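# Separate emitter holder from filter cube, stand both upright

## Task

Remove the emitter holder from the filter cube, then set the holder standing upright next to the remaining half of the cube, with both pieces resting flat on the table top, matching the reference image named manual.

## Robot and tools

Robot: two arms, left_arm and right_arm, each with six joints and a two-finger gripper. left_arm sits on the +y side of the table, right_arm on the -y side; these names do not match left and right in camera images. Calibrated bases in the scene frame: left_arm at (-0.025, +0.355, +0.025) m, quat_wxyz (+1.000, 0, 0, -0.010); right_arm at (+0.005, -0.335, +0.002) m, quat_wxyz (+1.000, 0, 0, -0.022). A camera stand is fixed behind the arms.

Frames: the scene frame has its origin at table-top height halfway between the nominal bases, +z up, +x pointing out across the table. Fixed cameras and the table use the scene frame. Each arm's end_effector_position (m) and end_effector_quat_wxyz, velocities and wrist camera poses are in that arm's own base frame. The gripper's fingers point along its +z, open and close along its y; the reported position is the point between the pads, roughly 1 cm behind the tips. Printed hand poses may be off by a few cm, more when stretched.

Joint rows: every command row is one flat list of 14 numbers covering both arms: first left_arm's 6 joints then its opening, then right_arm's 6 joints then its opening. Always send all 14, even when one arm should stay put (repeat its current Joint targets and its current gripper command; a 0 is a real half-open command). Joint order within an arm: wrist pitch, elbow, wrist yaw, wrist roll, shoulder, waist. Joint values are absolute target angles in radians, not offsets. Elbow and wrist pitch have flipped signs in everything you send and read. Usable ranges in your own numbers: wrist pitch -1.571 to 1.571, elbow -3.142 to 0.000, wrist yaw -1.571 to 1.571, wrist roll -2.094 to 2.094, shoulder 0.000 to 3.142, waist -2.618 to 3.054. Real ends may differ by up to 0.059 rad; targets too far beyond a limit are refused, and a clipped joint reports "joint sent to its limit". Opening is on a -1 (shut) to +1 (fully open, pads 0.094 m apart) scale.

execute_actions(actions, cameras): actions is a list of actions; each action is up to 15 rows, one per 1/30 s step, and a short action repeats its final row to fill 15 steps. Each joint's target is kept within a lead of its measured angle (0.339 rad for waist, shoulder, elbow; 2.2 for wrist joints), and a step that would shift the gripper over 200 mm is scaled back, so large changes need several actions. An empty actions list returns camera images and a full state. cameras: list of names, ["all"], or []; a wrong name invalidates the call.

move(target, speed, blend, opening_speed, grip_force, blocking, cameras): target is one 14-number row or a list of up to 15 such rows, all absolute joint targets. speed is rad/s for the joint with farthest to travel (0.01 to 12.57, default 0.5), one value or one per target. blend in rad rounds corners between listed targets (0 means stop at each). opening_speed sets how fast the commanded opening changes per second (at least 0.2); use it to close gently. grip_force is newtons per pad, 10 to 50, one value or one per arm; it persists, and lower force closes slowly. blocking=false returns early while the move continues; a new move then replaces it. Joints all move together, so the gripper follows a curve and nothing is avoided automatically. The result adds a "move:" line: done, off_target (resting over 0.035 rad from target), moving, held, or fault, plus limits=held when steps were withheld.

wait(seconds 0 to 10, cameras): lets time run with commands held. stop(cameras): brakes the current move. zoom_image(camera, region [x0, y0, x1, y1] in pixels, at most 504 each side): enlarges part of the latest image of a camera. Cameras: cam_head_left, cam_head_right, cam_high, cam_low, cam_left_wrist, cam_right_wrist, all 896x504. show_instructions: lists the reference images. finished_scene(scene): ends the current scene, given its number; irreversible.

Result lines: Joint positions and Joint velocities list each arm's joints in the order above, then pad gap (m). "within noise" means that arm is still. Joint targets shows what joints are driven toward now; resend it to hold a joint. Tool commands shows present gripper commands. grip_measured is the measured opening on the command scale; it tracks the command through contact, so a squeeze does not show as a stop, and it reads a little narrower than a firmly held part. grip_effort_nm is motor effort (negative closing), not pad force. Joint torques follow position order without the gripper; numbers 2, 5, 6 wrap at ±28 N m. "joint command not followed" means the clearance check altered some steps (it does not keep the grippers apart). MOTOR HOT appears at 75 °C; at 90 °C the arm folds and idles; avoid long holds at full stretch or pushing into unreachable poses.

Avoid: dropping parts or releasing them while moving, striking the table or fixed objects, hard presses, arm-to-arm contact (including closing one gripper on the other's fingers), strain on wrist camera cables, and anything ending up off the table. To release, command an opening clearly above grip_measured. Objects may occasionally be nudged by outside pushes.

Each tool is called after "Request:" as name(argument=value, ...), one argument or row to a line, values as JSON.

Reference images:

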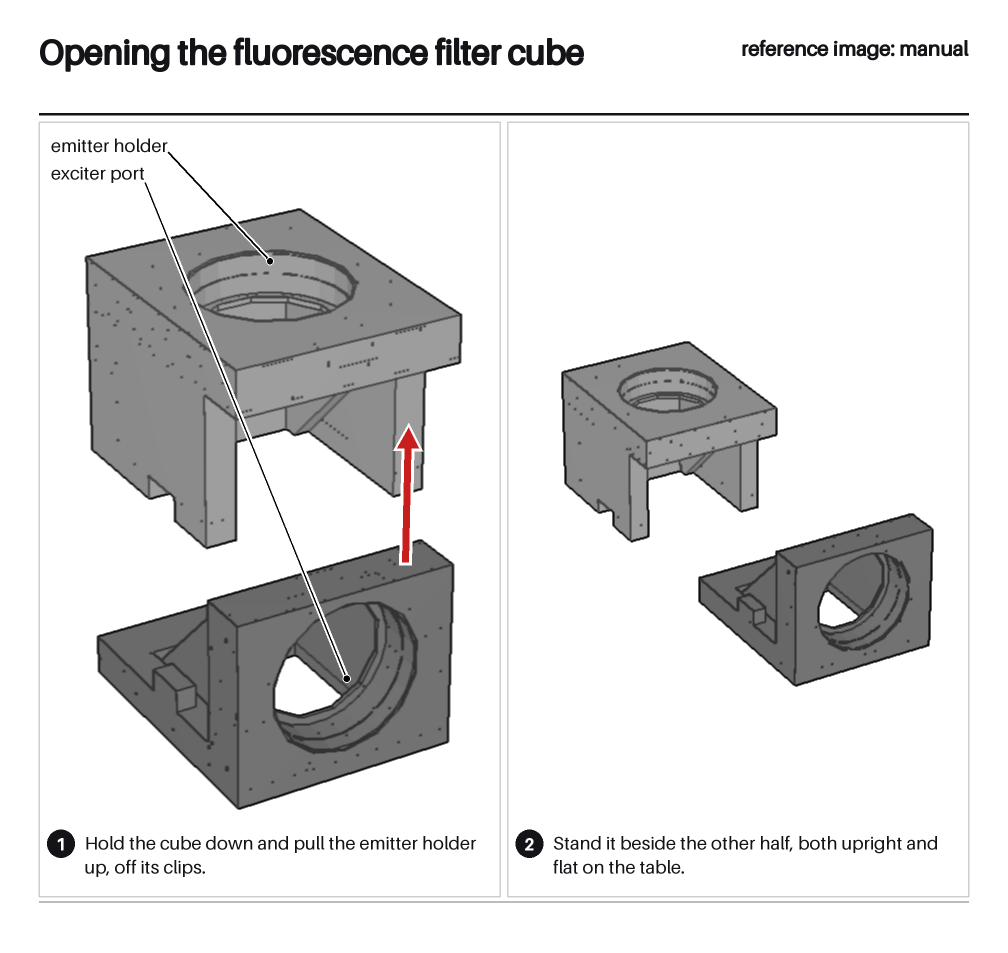

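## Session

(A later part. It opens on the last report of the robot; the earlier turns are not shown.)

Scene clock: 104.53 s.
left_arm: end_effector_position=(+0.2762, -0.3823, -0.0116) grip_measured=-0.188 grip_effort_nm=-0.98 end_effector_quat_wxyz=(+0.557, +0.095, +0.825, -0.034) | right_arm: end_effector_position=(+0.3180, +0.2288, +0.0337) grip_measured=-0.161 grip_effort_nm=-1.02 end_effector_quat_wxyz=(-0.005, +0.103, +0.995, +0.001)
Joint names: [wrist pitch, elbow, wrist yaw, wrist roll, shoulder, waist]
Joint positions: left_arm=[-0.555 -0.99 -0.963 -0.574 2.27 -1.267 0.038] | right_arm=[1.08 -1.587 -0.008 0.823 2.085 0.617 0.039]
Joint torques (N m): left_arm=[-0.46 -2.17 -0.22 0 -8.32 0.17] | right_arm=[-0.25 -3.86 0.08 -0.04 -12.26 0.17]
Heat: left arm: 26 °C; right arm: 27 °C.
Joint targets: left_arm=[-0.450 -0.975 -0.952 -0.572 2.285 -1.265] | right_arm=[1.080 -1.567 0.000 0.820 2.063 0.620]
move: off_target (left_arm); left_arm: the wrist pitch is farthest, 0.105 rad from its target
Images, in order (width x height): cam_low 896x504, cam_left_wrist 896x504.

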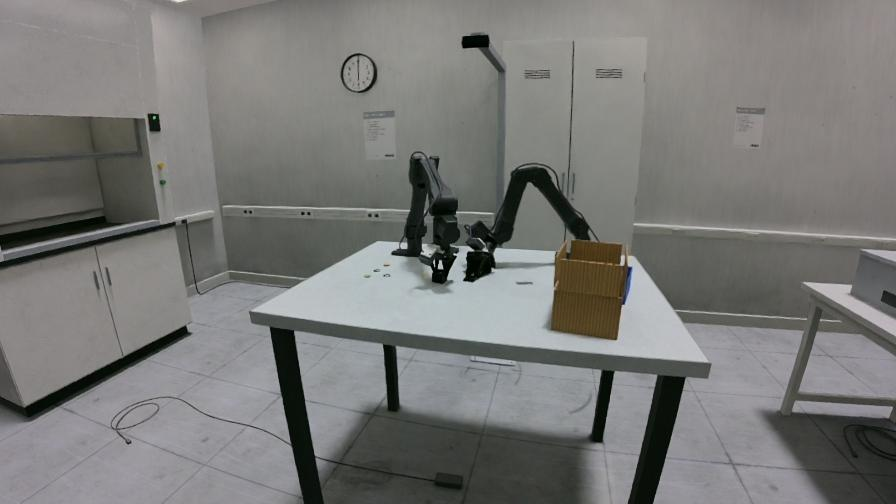

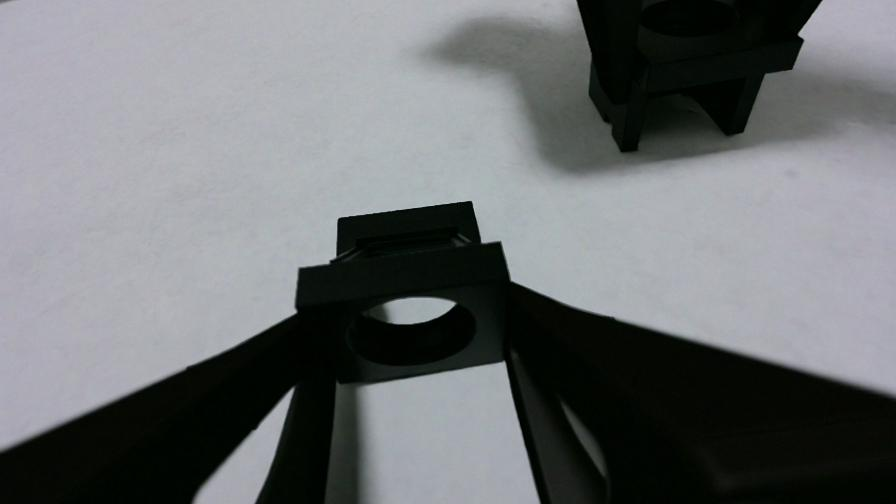

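Request:
move(
  target=[-0.45,-0.975,-0.952,-0.572,2.285,-1.265,-0.4,1.045,-1.535,0,0.82,2.068,0.62,-0.35],
  speed=0.06,
  cameras=["cam_left_wrist","cam_right_wrist"],
)

Request:
zoom_image(
  camera="cam_left_wrist",
  region=[540, 0, 860, 200],
)

Scene clock: 105.67 s.
left_arm: end_effector_position=(+0.2762, -0.3823, -0.0116) grip_measured=-0.188 grip_effort_nm=-0.98 end_effector_quat_wxyz=(+0.557, +0.095, +0.825, -0.034) | right_arm: end_effector_position=(+0.3176, +0.2285, +0.0329) grip_measured=-0.161 grip_effort_nm=-1.02 end_effector_quat_wxyz=(+0.000, +0.103, +0.995, +0.005)
Joint names: [wrist pitch, elbow, wrist yaw, wrist roll, shoulder, waist]
Joint positions: left_arm=[-0.555 -0.99 -0.963 -0.574 2.27 -1.267 0.038] | right_arm=[1.055 -1.562 -0.008 0.823 2.07 0.617 0.039]
Joint torques (N m): left_arm=[-0.46 -2.19 -0.23 0.01 -8.28 0.17] | right_arm=[-0.37 -3.29 0.08 -0.05 -10.45 0.13]
Heat: left arm: 26 °C; right arm: 27 °C.
Joint targets: left_arm=[-0.450 -0.975 -0.952 -0.572 2.285 -1.265] | right_arm=[1.045 -1.535 0.000 0.820 2.068 0.620]
move: off_target (left_arm); left_arm: the wrist pitch is farthest, 0.105 rad from its target
Images, in order (width x height): cam_left_wrist 896x504, cam_right_wrist 896x504.

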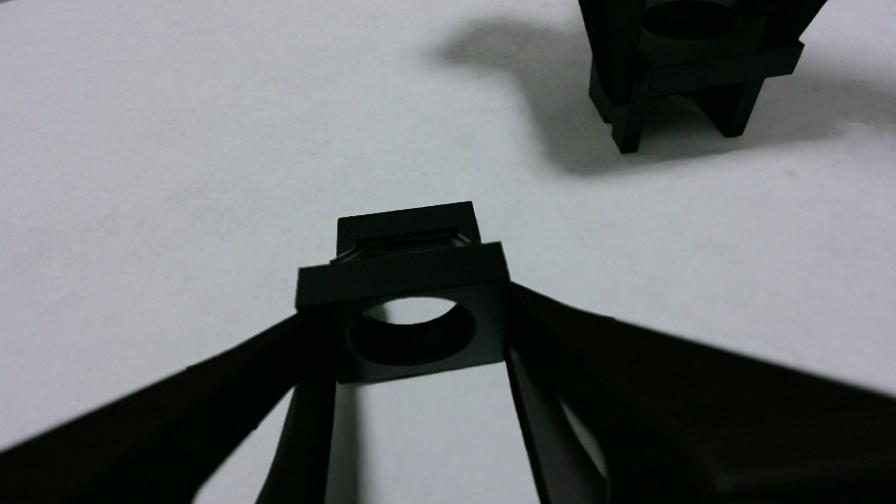

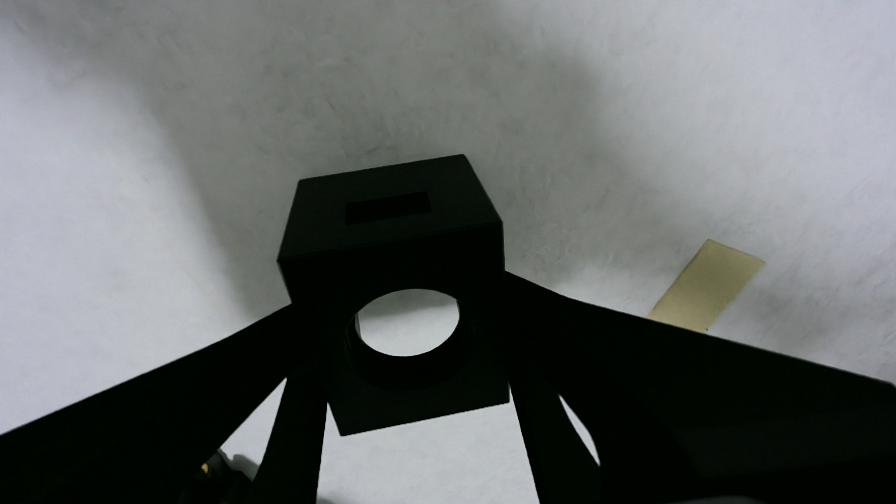

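Scaled by 1.575 from the camera's 896x504 image, which has a finer 1280x720 frame.

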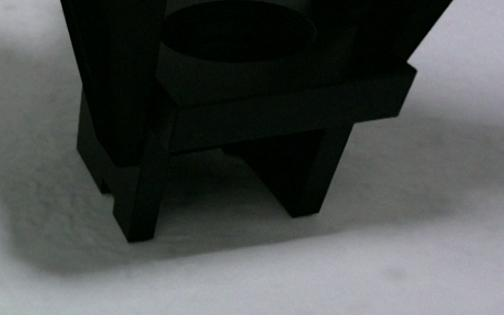

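Request:
move(
  target=[-0.45,-0.975,-0.952,-0.572,2.285,-1.265,-0.4,1.02,-1.51,0,0.82,2.074,0.62,-0.35],
  speed=0.06,
  cameras=["cam_left_wrist"],
)

Request:
zoom_image(
  camera="cam_left_wrist",
  region=[540, 0, 860, 200],
)

Scene clock: 106.80 s.
left_arm: end_effector_position=(+0.2762, -0.3823, -0.0116) grip_measured=-0.188 grip_effort_nm=-0.98 end_effector_quat_wxyz=(+0.557, +0.095, +0.825, -0.034) | right_arm: end_effector_position=(+0.3172, +0.2282, +0.0324) grip_measured=-0.161 grip_effort_nm=-1.02 end_effector_quat_wxyz=(+0.004, +0.103, +0.995, +0.008)
Joint names: [wrist pitch, elbow, wrist yaw, wrist roll, shoulder, waist]
Joint positions: left_arm=[-0.555 -0.99 -0.963 -0.574 2.27 -1.267 0.038] | right_arm=[1.038 -1.544 -0.008 0.823 2.06 0.617 0.039]
Joint torques (N m): left_arm=[-0.47 -2.18 -0.23 0 -8.38 0.18] | right_arm=[-0.49 -2.55 0.09 -0.06 -9.16 0.14]
Heat: left arm: 26 °C; right arm: 27 °C.
Joint targets: left_arm=[-0.450 -0.975 -0.952 -0.572 2.285 -1.265] | right_arm=[1.020 -1.510 0.000 0.820 2.074 0.620]
move: off_target (left_arm); left_arm: the wrist pitch is farthest, 0.105 rad from its target
Images, in order (width x height): cam_left_wrist 896x504.

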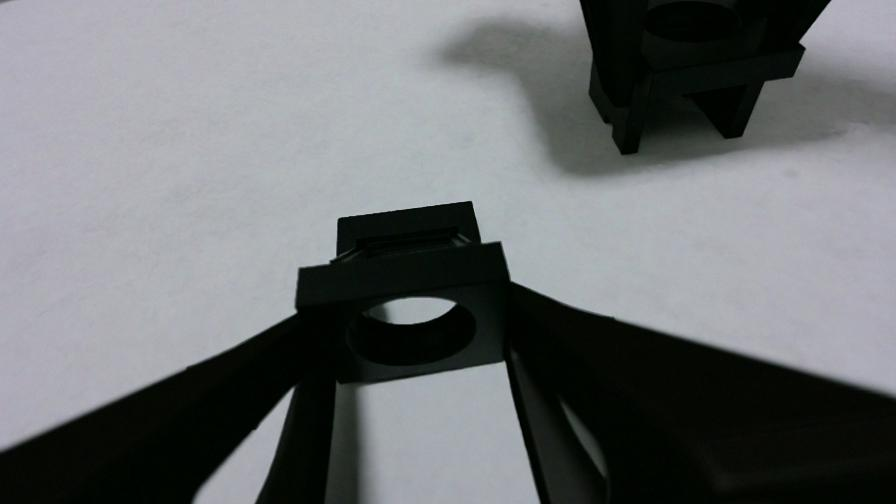

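Scaled by 1.575 from the camera's 896x504 image, which has a finer 1280x720 frame.

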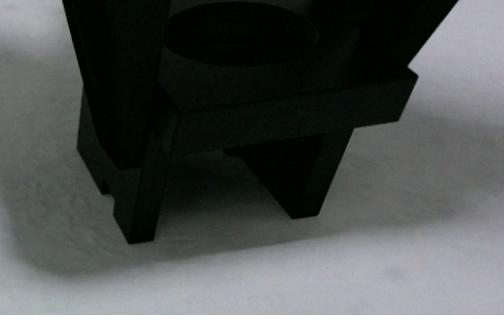

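Request:
move(
  target=[
    [-0.50,-0.98,-0.952,-0.572,2.278,-1.265,-0.4,1.033,-1.53,-0.008,0.823,2.066,0.617,-0.35],
    [-0.52,-0.985,-0.955,-0.572,2.275,-1.265,0.3,1.033,-1.53,-0.008,0.823,2.066,0.617,0.3],
  ],
  speed=0.1,
  opening_speed=0.5,
  cameras=["cam_left_wrist","cam_right_wrist"],
)

Scene clock: 110.23 s.
left_arm: end_effector_position=(+0.2771, -0.3812, -0.0098) grip_measured=+0.298 grip_effort_nm=0.15 end_effector_quat_wxyz=(+0.560, +0.091, +0.823, -0.032) | right_arm: end_effector_position=(+0.3186, +0.2296, +0.0316) grip_measured=+0.297 grip_effort_nm=0.14 end_effector_quat_wxyz=(+0.006, +0.102, +0.995, +0.012)
Joint names: [wrist pitch, elbow, wrist yaw, wrist roll, shoulder, waist]
Joint positions: left_arm=[-0.56 -0.99 -0.975 -0.575 2.27 -1.267 0.061] | right_arm=[1.025 -1.54 -0.01 0.823 2.06 0.617 0.061]
Joint torques (N m): left_arm=[-1.12 -2.91 -0.14 0.01 -9.02 0.21] | right_arm=[-0.24 -4.79 -0.01 -0.01 -9.83 -0.09]
Heat: left arm: 26 °C; right arm: 27 °C.
Joint targets: left_arm=[-0.520 -0.985 -0.955 -0.572 2.275 -1.265] | right_arm=[1.033 -1.530 -0.008 0.823 2.066 0.617]
move: off_target (left_arm); target 2's new numbers were sent with left_arm's wrist pitch 0.040 rad from that target; left_arm: the wrist pitch is farthest, 0.040 rad from its target
Images, in order (width x height): cam_left_wrist 896x504, cam_right_wrist 896x504.

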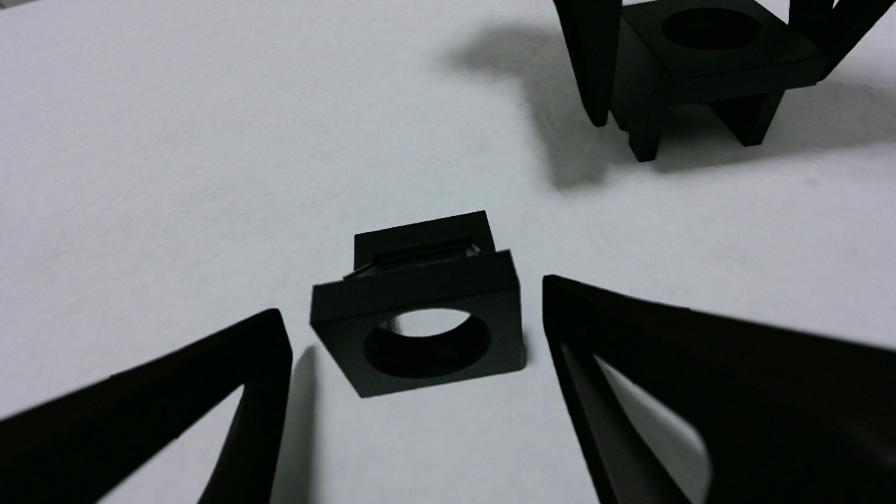

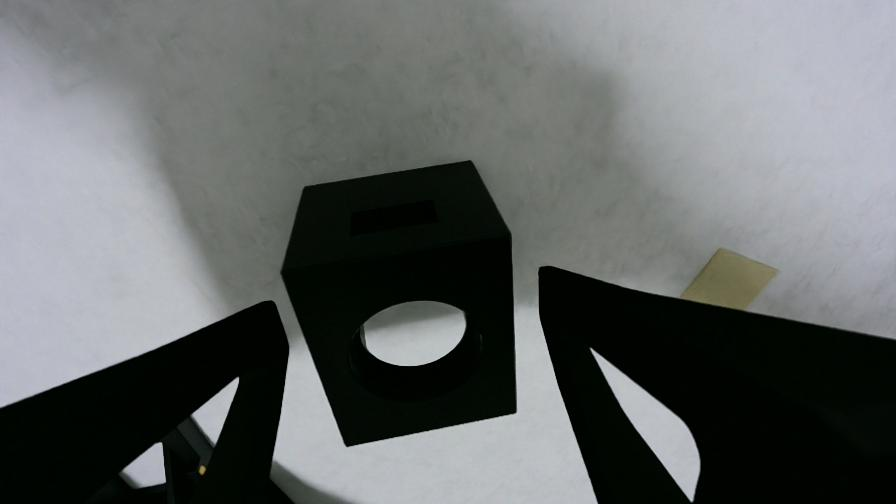

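Request:
move(
  target=[
    [-0.53,-0.985,-0.965,-0.572,2.27,-1.267,0.5,1.04,-1.545,-0.008,0.823,2.06,0.617,0.5],
    [-0.36,-0.928,-1.038,-0.8,2.164,-1.37,0.5,1.15,-1.635,0,0.823,2.05,0.617,0.5],
    [-0.36,-0.928,-1.038,-0.8,2.1,-1.37,0.5,1.5,-1.95,0,0.823,1.99,0.617,0.5],
  ],
  speed=0.3,
  blend=[0,0.03,0],
  cameras=["all"],
)

Request:
zoom_image(
  camera="cam_low",
  region=[410, 230, 520, 300],
)

Request:
zoom_image(
  camera="cam_high",
  region=[450, 160, 570, 260],
)

Scene clock: 114.13 s.
left_arm: end_effector_position=(+0.2371, -0.3769, +0.0135) grip_measured=+0.498 grip_effort_nm=0.13 end_effector_quat_wxyz=(+0.551, +0.060, +0.830, -0.063) | right_arm: end_effector_position=(+0.3141, +0.2264, +0.1410) grip_measured=+0.497 grip_effort_nm=0.15 end_effector_quat_wxyz=(-0.001, +0.103, +0.995, +0.006)
Joint names: [wrist pitch, elbow, wrist yaw, wrist roll, shoulder, waist]
Joint positions: left_arm=[-0.375 -0.936 -1.022 -0.789 2.138 -1.364 0.07] | right_arm=[1.466 -1.928 -0.01 0.823 2.026 0.617 0.07]
Joint torques (N m): left_arm=[-1.26 -2.89 -0.54 -0.15 -11.49 -0.38] | right_arm=[0.05 -8.02 0.11 0 -13.12 -0.17]
Heat: left arm: 25 °C; right arm: 27 °C.
Joint targets: left_arm=[-0.360 -0.928 -1.038 -0.800 2.100 -1.370] | right_arm=[1.500 -1.950 0.000 0.823 1.990 0.617]
move: off_target (left_arm, right_arm); left_arm: the shoulder is farthest, 0.038 rad from its target; right_arm: the shoulder is farthest, 0.036 rad from its target

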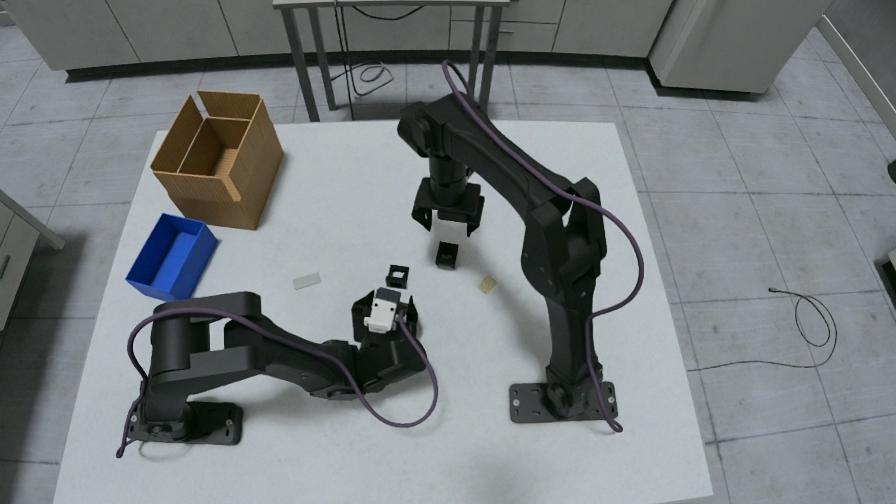

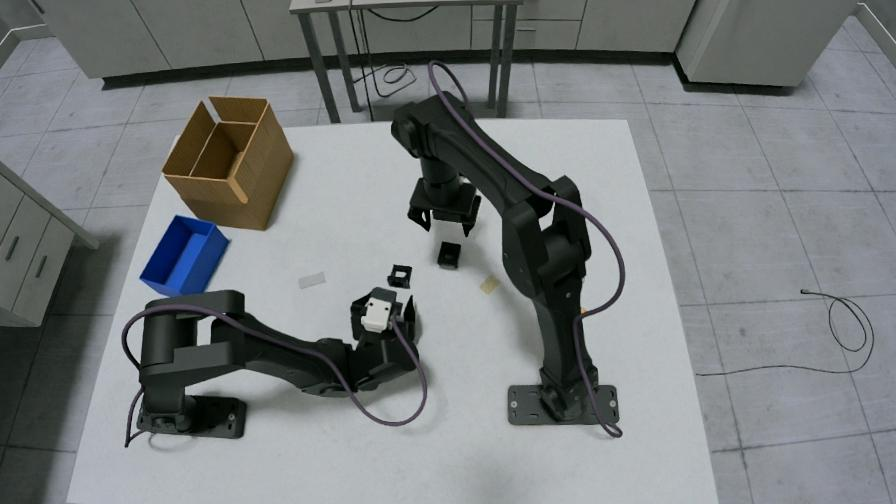

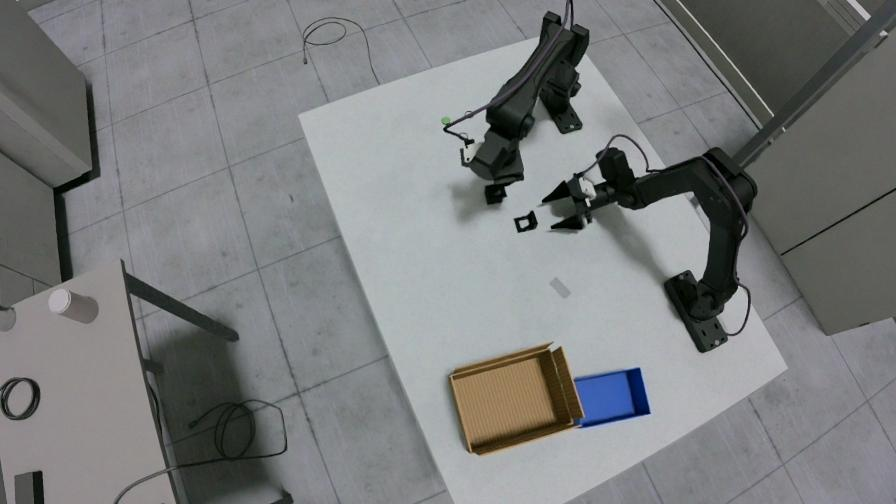

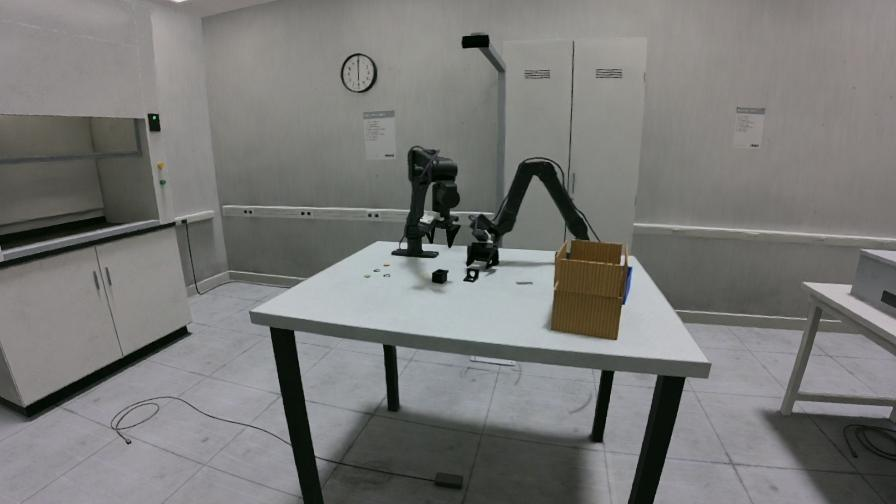

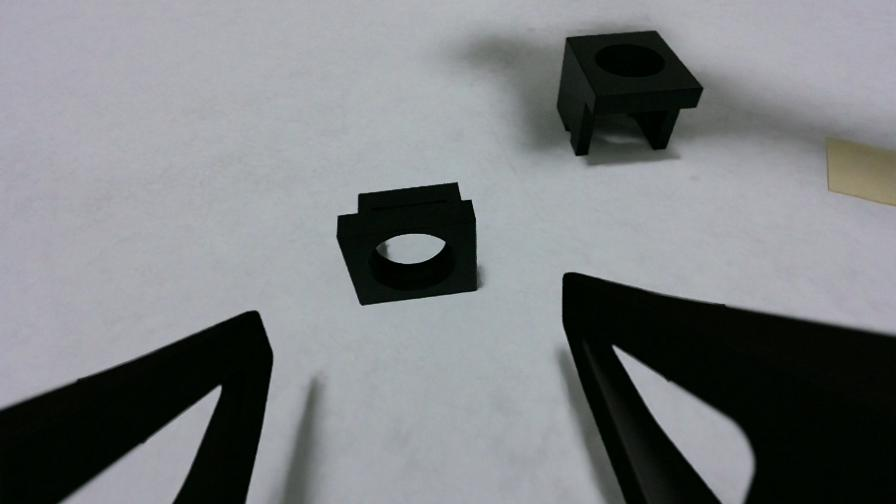

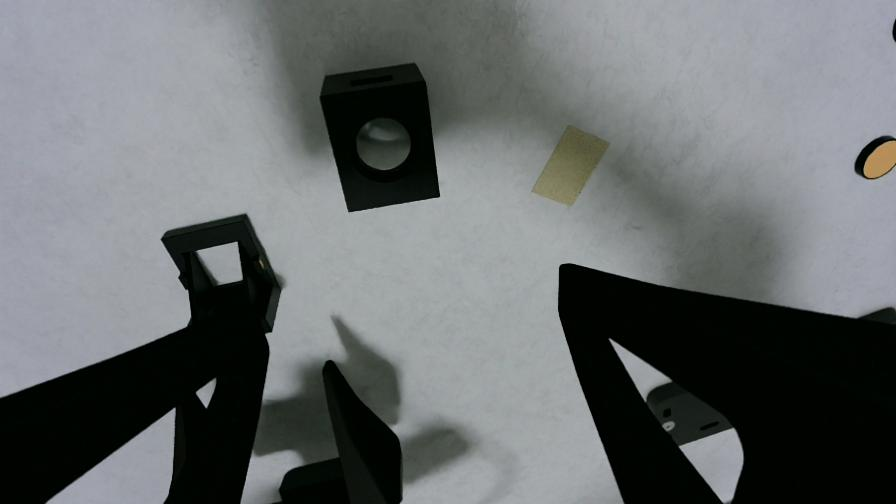

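Scaled by 4.582 from the camera's 896x504 image, which has a finer 1280x720 frame.

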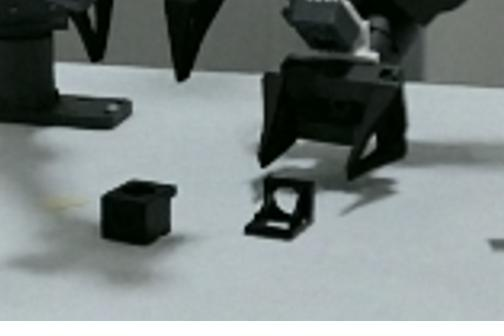

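Scaled by 4.200 from the camera's 896x504 image, which has a finer 1280x720 frame.

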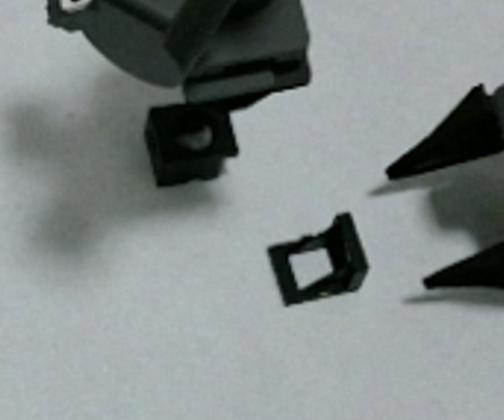

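Request:
finished_scene(
  scene=1,
)

The scene is finished: the task was done.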